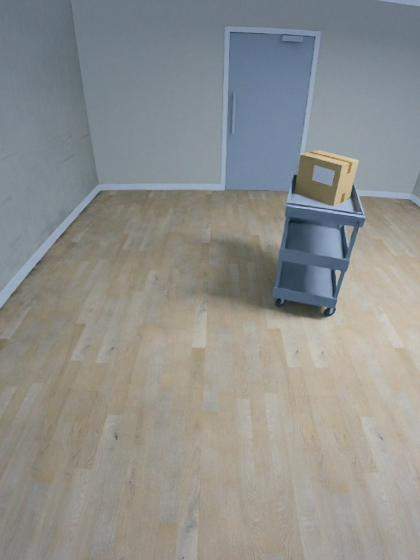

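>>> {"method": "move", "body": {"blocking": false, "cameras": [], "r2": {"base":{"translate_m":2.0},"joints":{"lift_m":0.77}}}}

>>> {"method": "wait", "body": {"seconds": 8, "cameras": []}}

>>> {"method": "move", "body": {"blocking": false, "cameras": [], "r2": {"base":{"translate_m":0.85},"joints":{"wrist_yaw_rad":0,"gripper_m":0.1}}}}

>>> {"method": "wait", "body": {"seconds": 5, "cameras": ["r2_head_camera","r2_wrist_camera"]}}

Scene clock: 96.93 s.
move: r2 moving
r1: as last shown
r1.lidar_m: 1.01 0.84 0.84 0.91 0.77 0.77 0.91 1.57 1.94 2.24 3.83 1.95
r1.motor_effort: lift_m=+20(20) arm_m=-4(4) wheel_0=-1(2) wheel_1=-2(2) wheel_2=+0(0)
r1.servo_current: wrist_yaw_rad=65(65) wrist_pitch_rad=33(52) wrist_roll_rad=52(65) gripper_m=46(46)
r1.wrist_depth_mm: 136 138 - - - - - / 113 139 - - - - - / 118 140 229 - - - - / 137 162 - - - - - / 1661 - - - - - - / 1182 1205 192 - 187 - - / 854 750 750 809 759 - -
r2.base_odometry: x=+0.700 y=-0.388 heading=-2.038
r2.turned_by_wheels: +0.000
r2.turned_by_imu: +0.001
r2.base_tilt: forward=-0.6 right=+0.0
r2.lidar_m: 4.36 2.32 1.73 1.68 1.83 1.41 1.37 1.48 2.15 3.01 3.24 1.80
r2.base_status: translate_m moving
r2.joint_positions: lift_m=+0.333 arm_m=+0.000 wrist_yaw_rad=+3.133 wrist_pitch_rad=+0.002 wrist_roll_rad=+0.000 gripper_m=+0.056
r2.joint_status: lift_m moving
r2.measured_speeds: translate_m=+0.123 strafe_m=+0.001 rotate_rad=-0.001 lift_m=+0.146 arm_m=+0.000 wrist_yaw_rad=+0.000 wrist_pitch_rad=+0.000 wrist_roll_rad=+0.000
r2.motor_effort: lift_m=+24(24) arm_m=-4(4) wheel_0=+9(13) wheel_1=+5(8) wheel_2=-12(13)
r2.servo_current: wrist_yaw_rad=46(52) wrist_pitch_rad=33(46) wrist_roll_rad=52(52) gripper_m=52(52)
r2.hand_pose: x=-0.1167 y=+0.0898 z=+0.5104 quat_wxyz=(+0.004, -0.001, +0.000, +1.000) (m; r2's base frame)
r2.wrist_depth_mm: - 140 - - - - - / - 126 141 - - - - / - 129 183 - - - - / 144 143 216 - - - - / 220 - - - - - - / 220 1537 193 171 189 - - / 237 1138 1255 - - 1098 1160
pictures: none
No camera images: "cameras" was empty.

Scene clock: 104.60 s.
earlier move: r2 done
r1.base_odometry: x=+0.000 y=+0.000 heading=+2.100
r1.turned_by_wheels: +0.000
r1.turned_by_imu: +0.000
r1.base_tilt: forward=-1.6 right=+1.3
r1.lidar_m: 1.03 0.82 0.83 0.92 0.77 0.77 0.93 1.57 1.96 2.23 3.82 1.93
r1.base_status: not commanded
r1.joint_positions: lift_m=+0.127 arm_m=+0.000 wrist_yaw_rad=+3.089 wrist_pitch_rad=+0.002 wrist_roll_rad=+0.000 gripper_m=+0.056
r1.joint_status: not commanded
r1.measured_speeds: all 0
r1.motor_effort: lift_m=+20(20) arm_m=-4(4) wheel_0=-2(2) wheel_1=-2(2) wheel_2=+0(0)
r1.servo_current: wrist_yaw_rad=46(72) wrist_pitch_rad=46(52) wrist_roll_rad=46(72) gripper_m=46(52)
r1.hand_pose: x=-0.1125 y=+0.1024 z=+0.3046 quat_wxyz=(+0.026, -0.001, +0.000, +1.000) (m; r1's base frame)
r1.wrist_depth_mm: 136 138 - - - - - / 113 139 - - - - - / 118 139 229 - - - - / 137 161 - - - - - / 1708 - - - - - - / 1182 1182 192 - 187 - - / 842 750 750 798 750 - -
r2.base_odometry: x=-0.186 y=-2.146 heading=-2.038
r2.turned_by_wheels: +0.000
r2.turned_by_imu: +0.003
r2.base_tilt: forward=-0.7 right=+0.0
r2.lidar_m: 2.44 2.11 1.63 1.58 1.71 2.41 3.39 3.54 0.56 0.55 0.70 2.52
r2.base_status: done
r2.joint_positions: lift_m=+0.770 arm_m=+0.000 wrist_yaw_rad=+3.133 wrist_pitch_rad=+0.002 wrist_roll_rad=+0.000 gripper_m=+0.056
r2.joint_status: all done
r2.measured_speeds: all 0
r2.motor_effort: lift_m=+21(25) arm_m=-4(4) wheel_0=+2(13) wheel_1=+4(9) wheel_2=-2(14)
r2.servo_current: wrist_yaw_rad=33(59) wrist_pitch_rad=39(52) wrist_roll_rad=52(65) gripper_m=52(59)
r2.hand_pose: x=-0.1167 y=+0.0898 z=+0.9475 quat_wxyz=(+0.004, -0.001, +0.000, +1.000) (m; r2's base frame)
r2.wrist_depth_mm: - 141 - - - - - / - 127 151 - - - - / - 129 185 - - - - / 144 143 265 - - - - / 230 - - - - - - / 227 - 196 - 190 - - / 225 - - - - - -
wait: 7.67 of 8 s (r2 has come to rest)
pictures: none
No camera images: "cameras" was empty.

Scene clock: 105.10 s.
move: r2 moving
r1: as last shown
r1.base_tilt: forward=-1.6 right=+1.2
r1.lidar_m: 1.00 0.85 0.83 0.93 0.77 0.78 0.89 1.58 1.94 2.25 3.81 1.97
r1.motor_effort: lift_m=+20(20) arm_m=-4(4) wheel_0=-1(2) wheel_1=-2(2) wheel_2=+0(0)
r1.servo_current: wrist_yaw_rad=52(59) wrist_pitch_rad=52(52) wrist_roll_rad=52(59) gripper_m=39(46)
r1.wrist_depth_mm: 136 138 - - - - - / 113 139 - - - - - / 117 140 229 - - - - / 137 161 - - - - - / 1661 - - - - - - / 1182 1205 192 - 188 - - / 842 741 759 798 750 - -
r2.base_odometry: x=-0.201 y=-2.174 heading=-2.038
r2.turned_by_wheels: +0.000
r2.turned_by_imu: +0.000
r2.base_tilt: forward=-0.7 right=+0.0
r2.lidar_m: 2.40 2.11 1.61 1.57 1.70 2.39 3.41 3.57 0.58 0.59 0.73 2.49
r2.base_status: translate_m moving
r2.joint_positions: lift_m=+0.770 arm_m=+0.000 wrist_yaw_rad=+2.571 wrist_pitch_rad=+0.002 wrist_roll_rad=+0.000 gripper_m=+0.075
r2.joint_status: wrist_yaw_rad moving; gripper_m moving
r2.measured_speeds: translate_m=+0.121 strafe_m=-0.002 rotate_rad=+0.000 lift_m=+0.000 arm_m=+0.000 wrist_yaw_rad=-1.729 wrist_pitch_rad=+0.000 wrist_roll_rad=+0.000
r2.motor_effort: lift_m=+21(21) arm_m=-4(4) wheel_0=+8(11) wheel_1=+7(8) wheel_2=-12(12)
r2.servo_current: wrist_yaw_rad=98(137) wrist_pitch_rad=39(46) wrist_roll_rad=52(52) gripper_m=85(91)
r2.hand_pose: x=-0.0245 y=+0.2294 z=+0.9475 quat_wxyz=(+0.282, -0.001, +0.000, +0.960) (m; r2's base frame)
r2.wrist_depth_mm: - - - - - 1863 - / - - - - - 1921 - / - - - - - 1863 - / - - - - - 1921 - / - - - - - - - / - - 190 - 189 - - / - - - - - - -
pictures: none
No camera images: "cameras" was empty.

Scene clock: 108.93 s.
earlier move: r2 done
r1.base_odometry: x=+0.000 y=+0.000 heading=+2.100
r1.turned_by_wheels: +0.000
r1.turned_by_imu: +0.000
r1.base_tilt: forward=-1.6 right=+1.2
r1.lidar_m: 1.00 0.83 0.83 0.93 0.77 0.77 0.90 1.55 1.94 2.26 3.81 1.96
r1.base_status: not commanded
r1.joint_positions: lift_m=+0.127 arm_m=+0.000 wrist_yaw_rad=+3.089 wrist_pitch_rad=+0.002 wrist_roll_rad=+0.000 gripper_m=+0.056
r1.joint_status: not commanded
r1.measured_speeds: all 0
r1.motor_effort: lift_m=+20(20) arm_m=-4(4) wheel_0=-1(2) wheel_1=-1(2) wheel_2=+0(0)
r1.servo_current: wrist_yaw_rad=52(65) wrist_pitch_rad=39(52) wrist_roll_rad=46(72) gripper_m=39(46)
r1.hand_pose: x=-0.1125 y=+0.1024 z=+0.3046 quat_wxyz=(+0.026, -0.001, +0.000, +1.000) (m; r1's base frame)
r1.wrist_depth_mm: 136 138 - - - - - / 113 139 - - - - - / 117 140 230 - - - - / 137 161 - - - - - / 1661 - - - - - - / 1182 1229 191 - 187 - - / 842 750 750 798 750 - -
r2.base_odometry: x=-0.569 y=-2.905 heading=-2.038
r2.turned_by_wheels: +0.000
r2.turned_by_imu: +0.001
r2.base_tilt: forward=-0.7 right=+0.1
r2.lidar_m: 1.60 1.74 1.57 1.52 1.64 2.38 - 0.93 0.87 3.22 2.15 1.60
r2.base_status: done
r2.joint_positions: lift_m=+0.770 arm_m=+0.000 wrist_yaw_rad=+0.003 wrist_pitch_rad=+0.002 wrist_roll_rad=+0.000 gripper_m=+0.100
r2.joint_status: all done
r2.measured_speeds: all 0
r2.motor_effort: lift_m=+21(21) arm_m=-4(4) wheel_0=+3(11) wheel_1=+2(9) wheel_2=-2(13)
r2.servo_current: wrist_yaw_rad=39(143) wrist_pitch_rad=39(46) wrist_roll_rad=52(65) gripper_m=52(91)
r2.hand_pose: x=+0.4596 y=-0.0866 z=+0.9475 quat_wxyz=(+1.000, +0.000, +0.001, +0.001) (m; r2's base frame)
r2.wrist_depth_mm: - - - - - - - / - - - - - - - / - - - - - - - / - - - - - - - / - - - - - - - / - - 189 - 186 - - / - - - - - - -
wait: 3.83 of 5 s (r2 has come to rest)
pictures: r2_head_camera, r2_wrist_camera
Images, in order (width x height): r2_head_camera 420x560, r2_wrist_camera 616x392.

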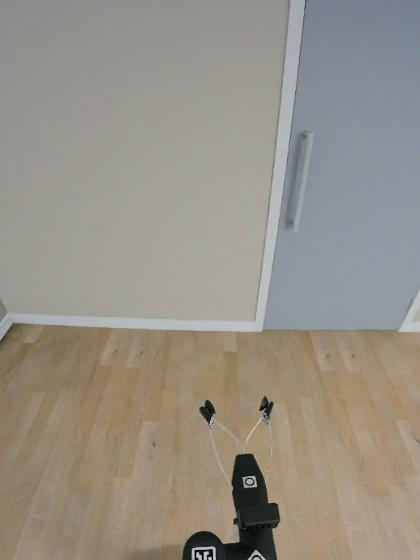

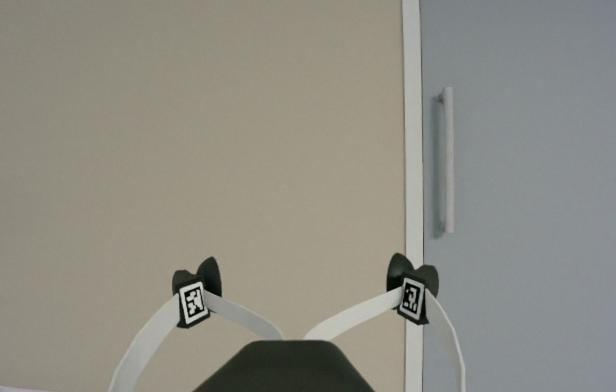

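>>> {"method": "move", "body": {"blocking": false, "cameras": [], "r2": {"base":{"rotate_rad":0.6},"joints":{"lift_m":0.82}}}}

>>> {"method": "wait", "body": {"seconds": 3, "cameras": []}}

>>> {"method": "move", "body": {"blocking": false, "cameras": [], "r2": {"base":{"strafe_m":-1.08,"translate_m":0.2}}}}

>>> {"method": "wait", "body": {"seconds": 6, "cameras": ["r2_head_camera","r2_wrist_camera","r2_head_left_camera"]}}

Scene clock: 138.37 s.
move: r2 moving
r1: as last shown
r1.lidar_m: 1.01 0.85 0.83 0.91 0.77 0.76 0.92 1.54 1.94 2.23 3.82 1.94
r1.motor_effort: lift_m=+20(20) arm_m=-4(4) wheel_0=-1(2) wheel_1=-2(2) wheel_2=+0(0)
r1.servo_current: wrist_yaw_rad=52(65) wrist_pitch_rad=46(46) wrist_roll_rad=39(59) gripper_m=46(46)
r1.wrist_depth_mm: 136 139 - - - - - / 113 139 - - - - - / 117 140 229 - - - - / 137 162 - - - - - / 1708 - - - - - - / 1182 1205 192 - 187 - - / 842 750 750 798 750 - -
r2.base_odometry: x=-0.569 y=-2.905 heading=-1.786
r2.turned_by_wheels: +0.251
r2.turned_by_imu: +0.245
r2.base_tilt: forward=-0.6 right=+0.1
r2.lidar_m: 1.62 1.73 1.52 1.52 1.86 3.44 1.16 0.89 0.92 3.00 1.83 1.61
r2.base_status: rotate_rad moving
r2.joint_positions: lift_m=+0.805 arm_m=+0.000 wrist_yaw_rad=+0.003 wrist_pitch_rad=+0.002 wrist_roll_rad=+0.000 gripper_m=+0.100
r2.joint_status: lift_m moving
r2.measured_speeds: translate_m=+0.002 strafe_m=-0.001 rotate_rad=+0.975 lift_m=+0.099 arm_m=+0.000 wrist_yaw_rad=+0.000 wrist_pitch_rad=+0.000 wrist_roll_rad=+0.000
r2.motor_effort: lift_m=+21(25) arm_m=-4(4) wheel_0=-6(9) wheel_1=-10(10) wheel_2=-11(11)
r2.servo_current: wrist_yaw_rad=39(52) wrist_pitch_rad=39(46) wrist_roll_rad=52(52) gripper_m=52(52)
r2.hand_pose: x=+0.4595 y=-0.0867 z=+0.9827 quat_wxyz=(+1.000, +0.000, +0.001, +0.001) (m; r2's base frame)
r2.wrist_depth_mm: - - - - - - - / - 1808 - - - - - / - 1756 - - - - - / - 1808 - - - - - / - 1808 - - - - - / - 1808 188 - 186 - - / - 153 - - - - -
pictures: none
No camera images: "cameras" was empty.

Scene clock: 139.27 s.
earlier move: r2 done
r1.base_odometry: x=+0.000 y=+0.000 heading=+2.100
r1.turned_by_wheels: +0.000
r1.turned_by_imu: +0.000
r1.base_tilt: forward=-1.6 right=+1.2
r1.lidar_m: 1.01 0.85 0.83 0.94 0.76 0.77 0.88 1.55 1.94 2.24 3.82 1.98
r1.base_status: not commanded
r1.joint_positions: lift_m=+0.127 arm_m=+0.000 wrist_yaw_rad=+3.089 wrist_pitch_rad=+0.002 wrist_roll_rad=+0.000 gripper_m=+0.056
r1.joint_status: not commanded
r1.measured_speeds: all 0
r1.motor_effort: lift_m=+20(20) arm_m=-4(4) wheel_0=-2(2) wheel_1=-2(2) wheel_2=+0(0)
r1.servo_current: wrist_yaw_rad=46(65) wrist_pitch_rad=46(52) wrist_roll_rad=46(78) gripper_m=39(46)
r1.hand_pose: x=-0.1125 y=+0.1024 z=+0.3046 quat_wxyz=(+0.026, -0.001, +0.000, +1.000) (m; r1's base frame)
r1.wrist_depth_mm: 136 138 - - - - - / 113 139 - - - - - / 118 139 229 - - - - / 138 162 - - - - - / 1708 - - - - - - / 1205 1182 192 - 187 - - / 842 750 759 798 741 - -
r2.base_odometry: x=-0.569 y=-2.905 heading=-1.438
r2.turned_by_wheels: +0.348
r2.turned_by_imu: +0.339
r2.base_tilt: forward=-0.7 right=+0.0
r2.lidar_m: 1.77 1.53 1.51 1.67 2.59 4.18 0.93 0.87 3.21 2.05 1.58 1.62
r2.base_status: done
r2.joint_positions: lift_m=+0.820 arm_m=+0.000 wrist_yaw_rad=+0.003 wrist_pitch_rad=+0.002 wrist_roll_rad=+0.000 gripper_m=+0.100
r2.joint_status: all done
r2.measured_speeds: all 0
r2.motor_effort: lift_m=+21(25) arm_m=-3(4) wheel_0=-2(9) wheel_1=-4(10) wheel_2=-3(12)
r2.servo_current: wrist_yaw_rad=52(59) wrist_pitch_rad=46(46) wrist_roll_rad=46(59) gripper_m=46(59)
r2.hand_pose: x=+0.4595 y=-0.0867 z=+0.9975 quat_wxyz=(+1.000, +0.000, +0.001, +0.001) (m; r2's base frame)
r2.wrist_depth_mm: - - - - - - - / - - - - - - - / - - - - - - - / - - - - - - - / - - - - - - - / - - 188 162 185 - - / - - - - - - -
wait: 0.90 of 3 s (r2 has come to rest)
pictures: none
No camera images: "cameras" was empty.

Scene clock: 139.77 s.
move: r2 moving
r1: as last shown
r1.base_tilt: forward=-1.6 right=+1.3
r1.lidar_m: 1.00 0.85 0.84 0.93 0.78 0.76 0.89 1.58 1.95 2.24 3.80 1.95
r1.motor_effort: lift_m=+20(20) arm_m=-4(4) wheel_0=-1(2) wheel_1=-2(2) wheel_2=+0(0)
r1.servo_current: wrist_yaw_rad=46(46) wrist_pitch_rad=46(46) wrist_roll_rad=52(52) gripper_m=52(52)
r1.wrist_depth_mm: 136 138 - - - - - / 113 139 - - - - - / 118 140 229 - - - - / 137 162 - - - - - / 1618 - - - - - - / 1182 1205 192 - 188 - - / 866 750 750 809 750 - -
r2.base_odometry: x=-0.600 y=-2.915 heading=-1.439
r2.turned_by_wheels: -0.001
r2.turned_by_imu: +0.000
r2.base_tilt: forward=-0.6 right=+0.1
r2.lidar_m: 1.74 1.56 1.54 1.67 2.60 4.21 0.93 0.87 3.20 2.05 1.57 1.58
r2.base_status: translate_m moving; strafe_m moving
r2.joint_positions: lift_m=+0.820 arm_m=+0.000 wrist_yaw_rad=+0.003 wrist_pitch_rad=+0.002 wrist_roll_rad=+0.000 gripper_m=+0.100
r2.joint_status: not commanded
r2.measured_speeds: translate_m=+0.026 strafe_m=-0.126 rotate_rad=+0.001 lift_m=+0.000 arm_m=+0.000 wrist_yaw_rad=+0.000 wrist_pitch_rad=+0.000 wrist_roll_rad=+0.000
r2.motor_effort: lift_m=+21(21) arm_m=-4(4) wheel_0=+9(11) wheel_1=-8(11) wheel_2=-7(8)
r2.servo_current: wrist_yaw_rad=46(52) wrist_pitch_rad=39(46) wrist_roll_rad=52(52) gripper_m=52(52)
r2.hand_pose: x=+0.4595 y=-0.0867 z=+0.9975 quat_wxyz=(+1.000, +0.000, +0.001, +0.001) (m; r2's base frame)
r2.wrist_depth_mm: - - - - - - - / - - - - - - - / - - - - - - - / - - - - - - - / - - 1983 - - - - / - - 190 - 186 - - / - - - - - - -
pictures: none
No camera images: "cameras" was empty.

Scene clock: 144.37 s.
earlier move: r2 done
r1.base_odometry: x=+0.000 y=+0.000 heading=+2.100
r1.turned_by_wheels: +0.000
r1.turned_by_imu: +0.000
r1.base_tilt: forward=-1.6 right=+1.3
r1.lidar_m: 1.00 0.83 0.84 0.90 0.77 0.77 0.91 1.54 1.97 2.22 3.79 1.96
r1.base_status: not commanded
r1.joint_positions: lift_m=+0.127 arm_m=+0.000 wrist_yaw_rad=+3.089 wrist_pitch_rad=+0.002 wrist_roll_rad=+0.000 gripper_m=+0.056
r1.joint_status: not commanded
r1.measured_speeds: all 0
r1.motor_effort: lift_m=+20(20) arm_m=-4(4) wheel_0=-2(2) wheel_1=-1(2) wheel_2=+0(0)
r1.servo_current: wrist_yaw_rad=46(72) wrist_pitch_rad=39(52) wrist_roll_rad=59(65) gripper_m=46(52)
r1.hand_pose: x=-0.1125 y=+0.1024 z=+0.3046 quat_wxyz=(+0.026, -0.001, +0.000, +1.000) (m; r1's base frame)
r1.wrist_depth_mm: 136 139 - - - - - / 113 139 - - - - - / 117 140 229 - - - - / 137 161 - - - - - / 1708 - - - - - - / 1160 1182 192 - 187 - - / 842 750 759 809 750 - -
r2.base_odometry: x=-1.613 y=-3.245 heading=-1.439
r2.turned_by_wheels: +0.000
r2.turned_by_imu: +0.001
r2.base_tilt: forward=-0.7 right=+0.1
r2.lidar_m: 0.78 1.37 2.25 2.44 3.77 1.22 3.16 2.53 2.06 1.04 0.81 0.78
r2.base_status: done
r2.joint_positions: lift_m=+0.820 arm_m=+0.000 wrist_yaw_rad=+0.003 wrist_pitch_rad=+0.002 wrist_roll_rad=+0.000 gripper_m=+0.100
r2.joint_status: not commanded
r2.measured_speeds: all 0
r2.motor_effort: lift_m=+20(21) arm_m=-4(4) wheel_0=+2(14) wheel_1=-3(12) wheel_2=-5(9)
r2.servo_current: wrist_yaw_rad=39(65) wrist_pitch_rad=46(52) wrist_roll_rad=65(65) gripper_m=52(59)
r2.hand_pose: x=+0.4595 y=-0.0867 z=+0.9976 quat_wxyz=(+1.000, +0.000, +0.001, +0.001) (m; r2's base frame)
r2.wrist_depth_mm: - - - - 521 - - / 1756 - - - 621 - - / 1808 - - - 627 - - / 1808 - - - 621 - - / - - - - 621 - - / 1808 - 189 - 191 - - / - - - - - - -
wait: 4.60 of 6 s (r2 has come to rest)
pictures: r2_head_camera, r2_head_left_camera, r2_wrist_camera
Images, in order (width x height): r2_head_camera 420x560, r2_head_left_camera 420x672, r2_wrist_camera 616x392.

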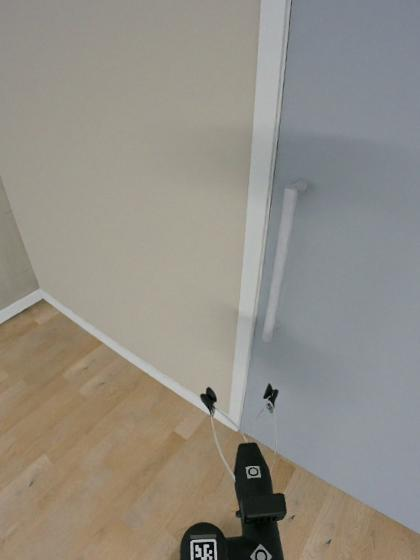

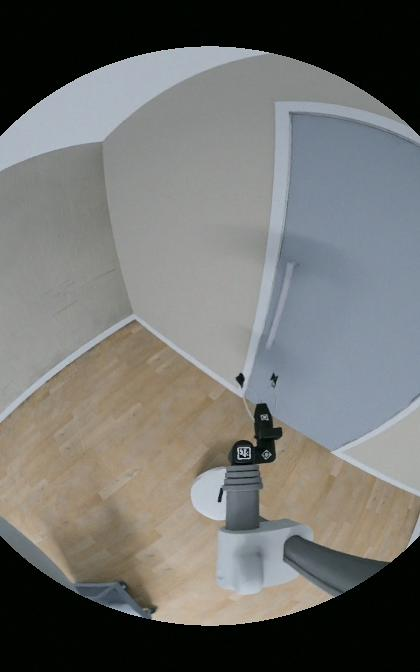

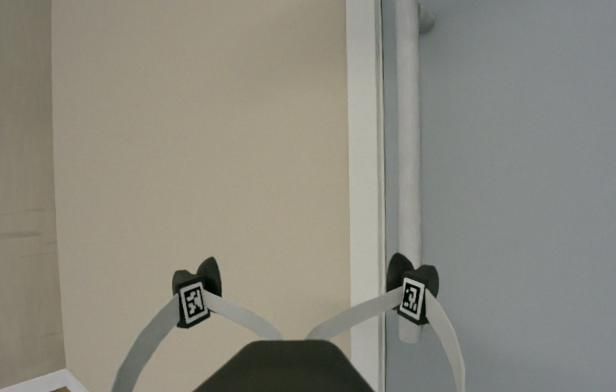

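>>> {"method": "move", "body": {"blocking": false, "cameras": [], "r2": {"base":{"strafe_m":-0.135,"translate_m":0.18},"joints":{"lift_m":0.94}}}}

>>> {"method": "wait", "body": {"seconds": 4, "cameras": ["r2_head_camera","r2_wrist_camera"]}}

Scene clock: 150.67 s.
move: r2 moving
r1: as last shown
r1.lidar_m: 1.00 0.84 0.83 0.93 0.77 0.76 0.89 1.54 1.94 2.23 3.81 1.97
r1.motor_effort: lift_m=+20(20) arm_m=-4(4) wheel_0=-1(2) wheel_1=-2(2) wheel_2=+0(0)
r1.servo_current: wrist_yaw_rad=65(65) wrist_pitch_rad=46(46) wrist_roll_rad=46(52) gripper_m=33(52)
r1.wrist_depth_mm: 136 139 - - - - - / 114 139 - - - - - / 118 140 229 - - - - / 137 162 - - - - - / 1756 - - - - - - / 1229 1182 192 - 187 - - / 831 750 750 798 732 - -
r2.base_odometry: x=-1.630 y=-3.275 heading=-1.439
r2.turned_by_wheels: -0.001
r2.turned_by_imu: +0.000
r2.base_tilt: forward=-0.7 right=+0.1
r2.lidar_m: 0.79 1.32 2.24 2.47 3.78 1.25 3.18 2.52 2.00 0.96 0.76 0.74
r2.base_status: translate_m moving; strafe_m moving
r2.joint_positions: lift_m=+0.858 arm_m=+0.000 wrist_yaw_rad=+0.003 wrist_pitch_rad=+0.002 wrist_roll_rad=+0.000 gripper_m=+0.100
r2.joint_status: lift_m moving
r2.measured_speeds: translate_m=+0.107 strafe_m=-0.079 rotate_rad=+0.004 lift_m=+0.146 arm_m=+0.000 wrist_yaw_rad=+0.000 wrist_pitch_rad=+0.000 wrist_roll_rad=+0.000
r2.motor_effort: lift_m=+21(25) arm_m=-4(4) wheel_0=+11(12) wheel_1=-7(7) wheel_2=-11(12)
r2.servo_current: wrist_yaw_rad=52(52) wrist_pitch_rad=39(46) wrist_roll_rad=46(52) gripper_m=52(52)
r2.hand_pose: x=+0.4595 y=-0.0867 z=+1.0354 quat_wxyz=(+1.000, +0.000, +0.001, +0.001) (m; r2's base frame)
r2.wrist_depth_mm: - - - - 591 - - / - - - - 484 - - / - - - - 496 - - / 1708 - - - 500 - - / 1756 - - - 496 - - / 1808 - 187 - 186 - - / - - - - - - -
pictures: none
No camera images: "cameras" was empty.

Scene clock: 152.27 s.
earlier move: r2 done
r1.base_odometry: x=+0.000 y=+0.000 heading=+2.100
r1.turned_by_wheels: +0.000
r1.turned_by_imu: +0.000
r1.base_tilt: forward=-1.6 right=+1.2
r1.lidar_m: 1.00 0.84 0.84 0.91 0.78 0.78 0.91 1.55 1.95 2.25 3.77 1.93
r1.base_status: not commanded
r1.joint_positions: lift_m=+0.127 arm_m=+0.000 wrist_yaw_rad=+3.089 wrist_pitch_rad=+0.002 wrist_roll_rad=+0.000 gripper_m=+0.056
r1.joint_status: not commanded
r1.measured_speeds: all 0
r1.motor_effort: lift_m=+20(20) arm_m=-4(4) wheel_0=-1(2) wheel_1=-2(2) wheel_2=+0(0)
r1.servo_current: wrist_yaw_rad=46(65) wrist_pitch_rad=46(52) wrist_roll_rad=39(72) gripper_m=46(52)
r1.hand_pose: x=-0.1125 y=+0.1024 z=+0.3046 quat_wxyz=(+0.026, -0.001, +0.000, +1.000) (m; r1's base frame)
r1.wrist_depth_mm: 136 138 - - - - - / 113 139 - - - - - / 118 140 229 - - - - / 137 162 - - - - - / 1661 - - - - - - / 1160 1182 191 - 187 - - / 842 750 741 798 741 - -
r2.base_odometry: x=-1.723 y=-3.441 heading=-1.439
r2.turned_by_wheels: +0.000
r2.turned_by_imu: +0.001
r2.base_tilt: forward=-0.6 right=+0.1
r2.lidar_m: 0.57 0.99 2.24 2.47 3.75 1.46 3.21 2.55 1.50 0.72 0.59 0.55
r2.base_status: done
r2.joint_positions: lift_m=+0.940 arm_m=+0.000 wrist_yaw_rad=+0.003 wrist_pitch_rad=+0.002 wrist_roll_rad=+0.000 gripper_m=+0.100
r2.joint_status: all done
r2.measured_speeds: all 0
r2.motor_effort: lift_m=+21(25) arm_m=-4(4) wheel_0=+2(13) wheel_1=-5(8) wheel_2=-3(12)
r2.servo_current: wrist_yaw_rad=39(59) wrist_pitch_rad=39(46) wrist_roll_rad=59(59) gripper_m=52(59)
r2.hand_pose: x=+0.4595 y=-0.0867 z=+1.1175 quat_wxyz=(+1.000, +0.000, +0.001, +0.001) (m; r2's base frame)
r2.wrist_depth_mm: - - - 449 370 315 278 / - - - 452 373 319 285 / - - - 459 375 319 287 / - - - 459 375 320 290 / - - - 462 370 324 290 / - - 189 351 194 317 290 / - - - - 366 327 291
wait: 1.60 of 4 s (r2 has come to rest)
pictures: r2_head_camera, r2_wrist_camera
Images, in order (width x height): r2_head_camera 420x560, r2_wrist_camera 616x392.

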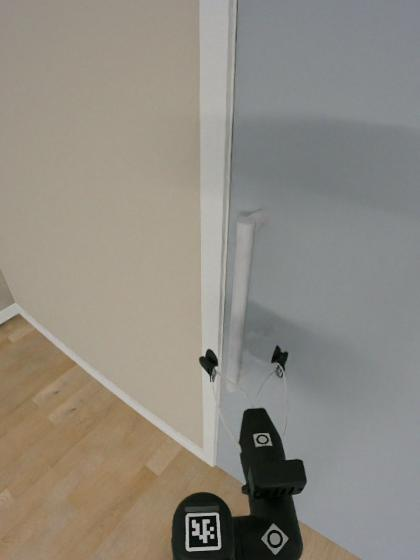

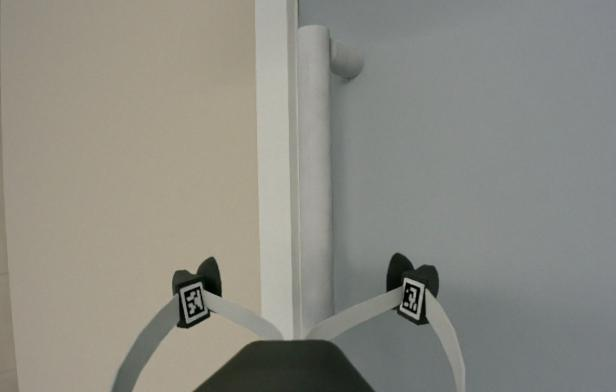

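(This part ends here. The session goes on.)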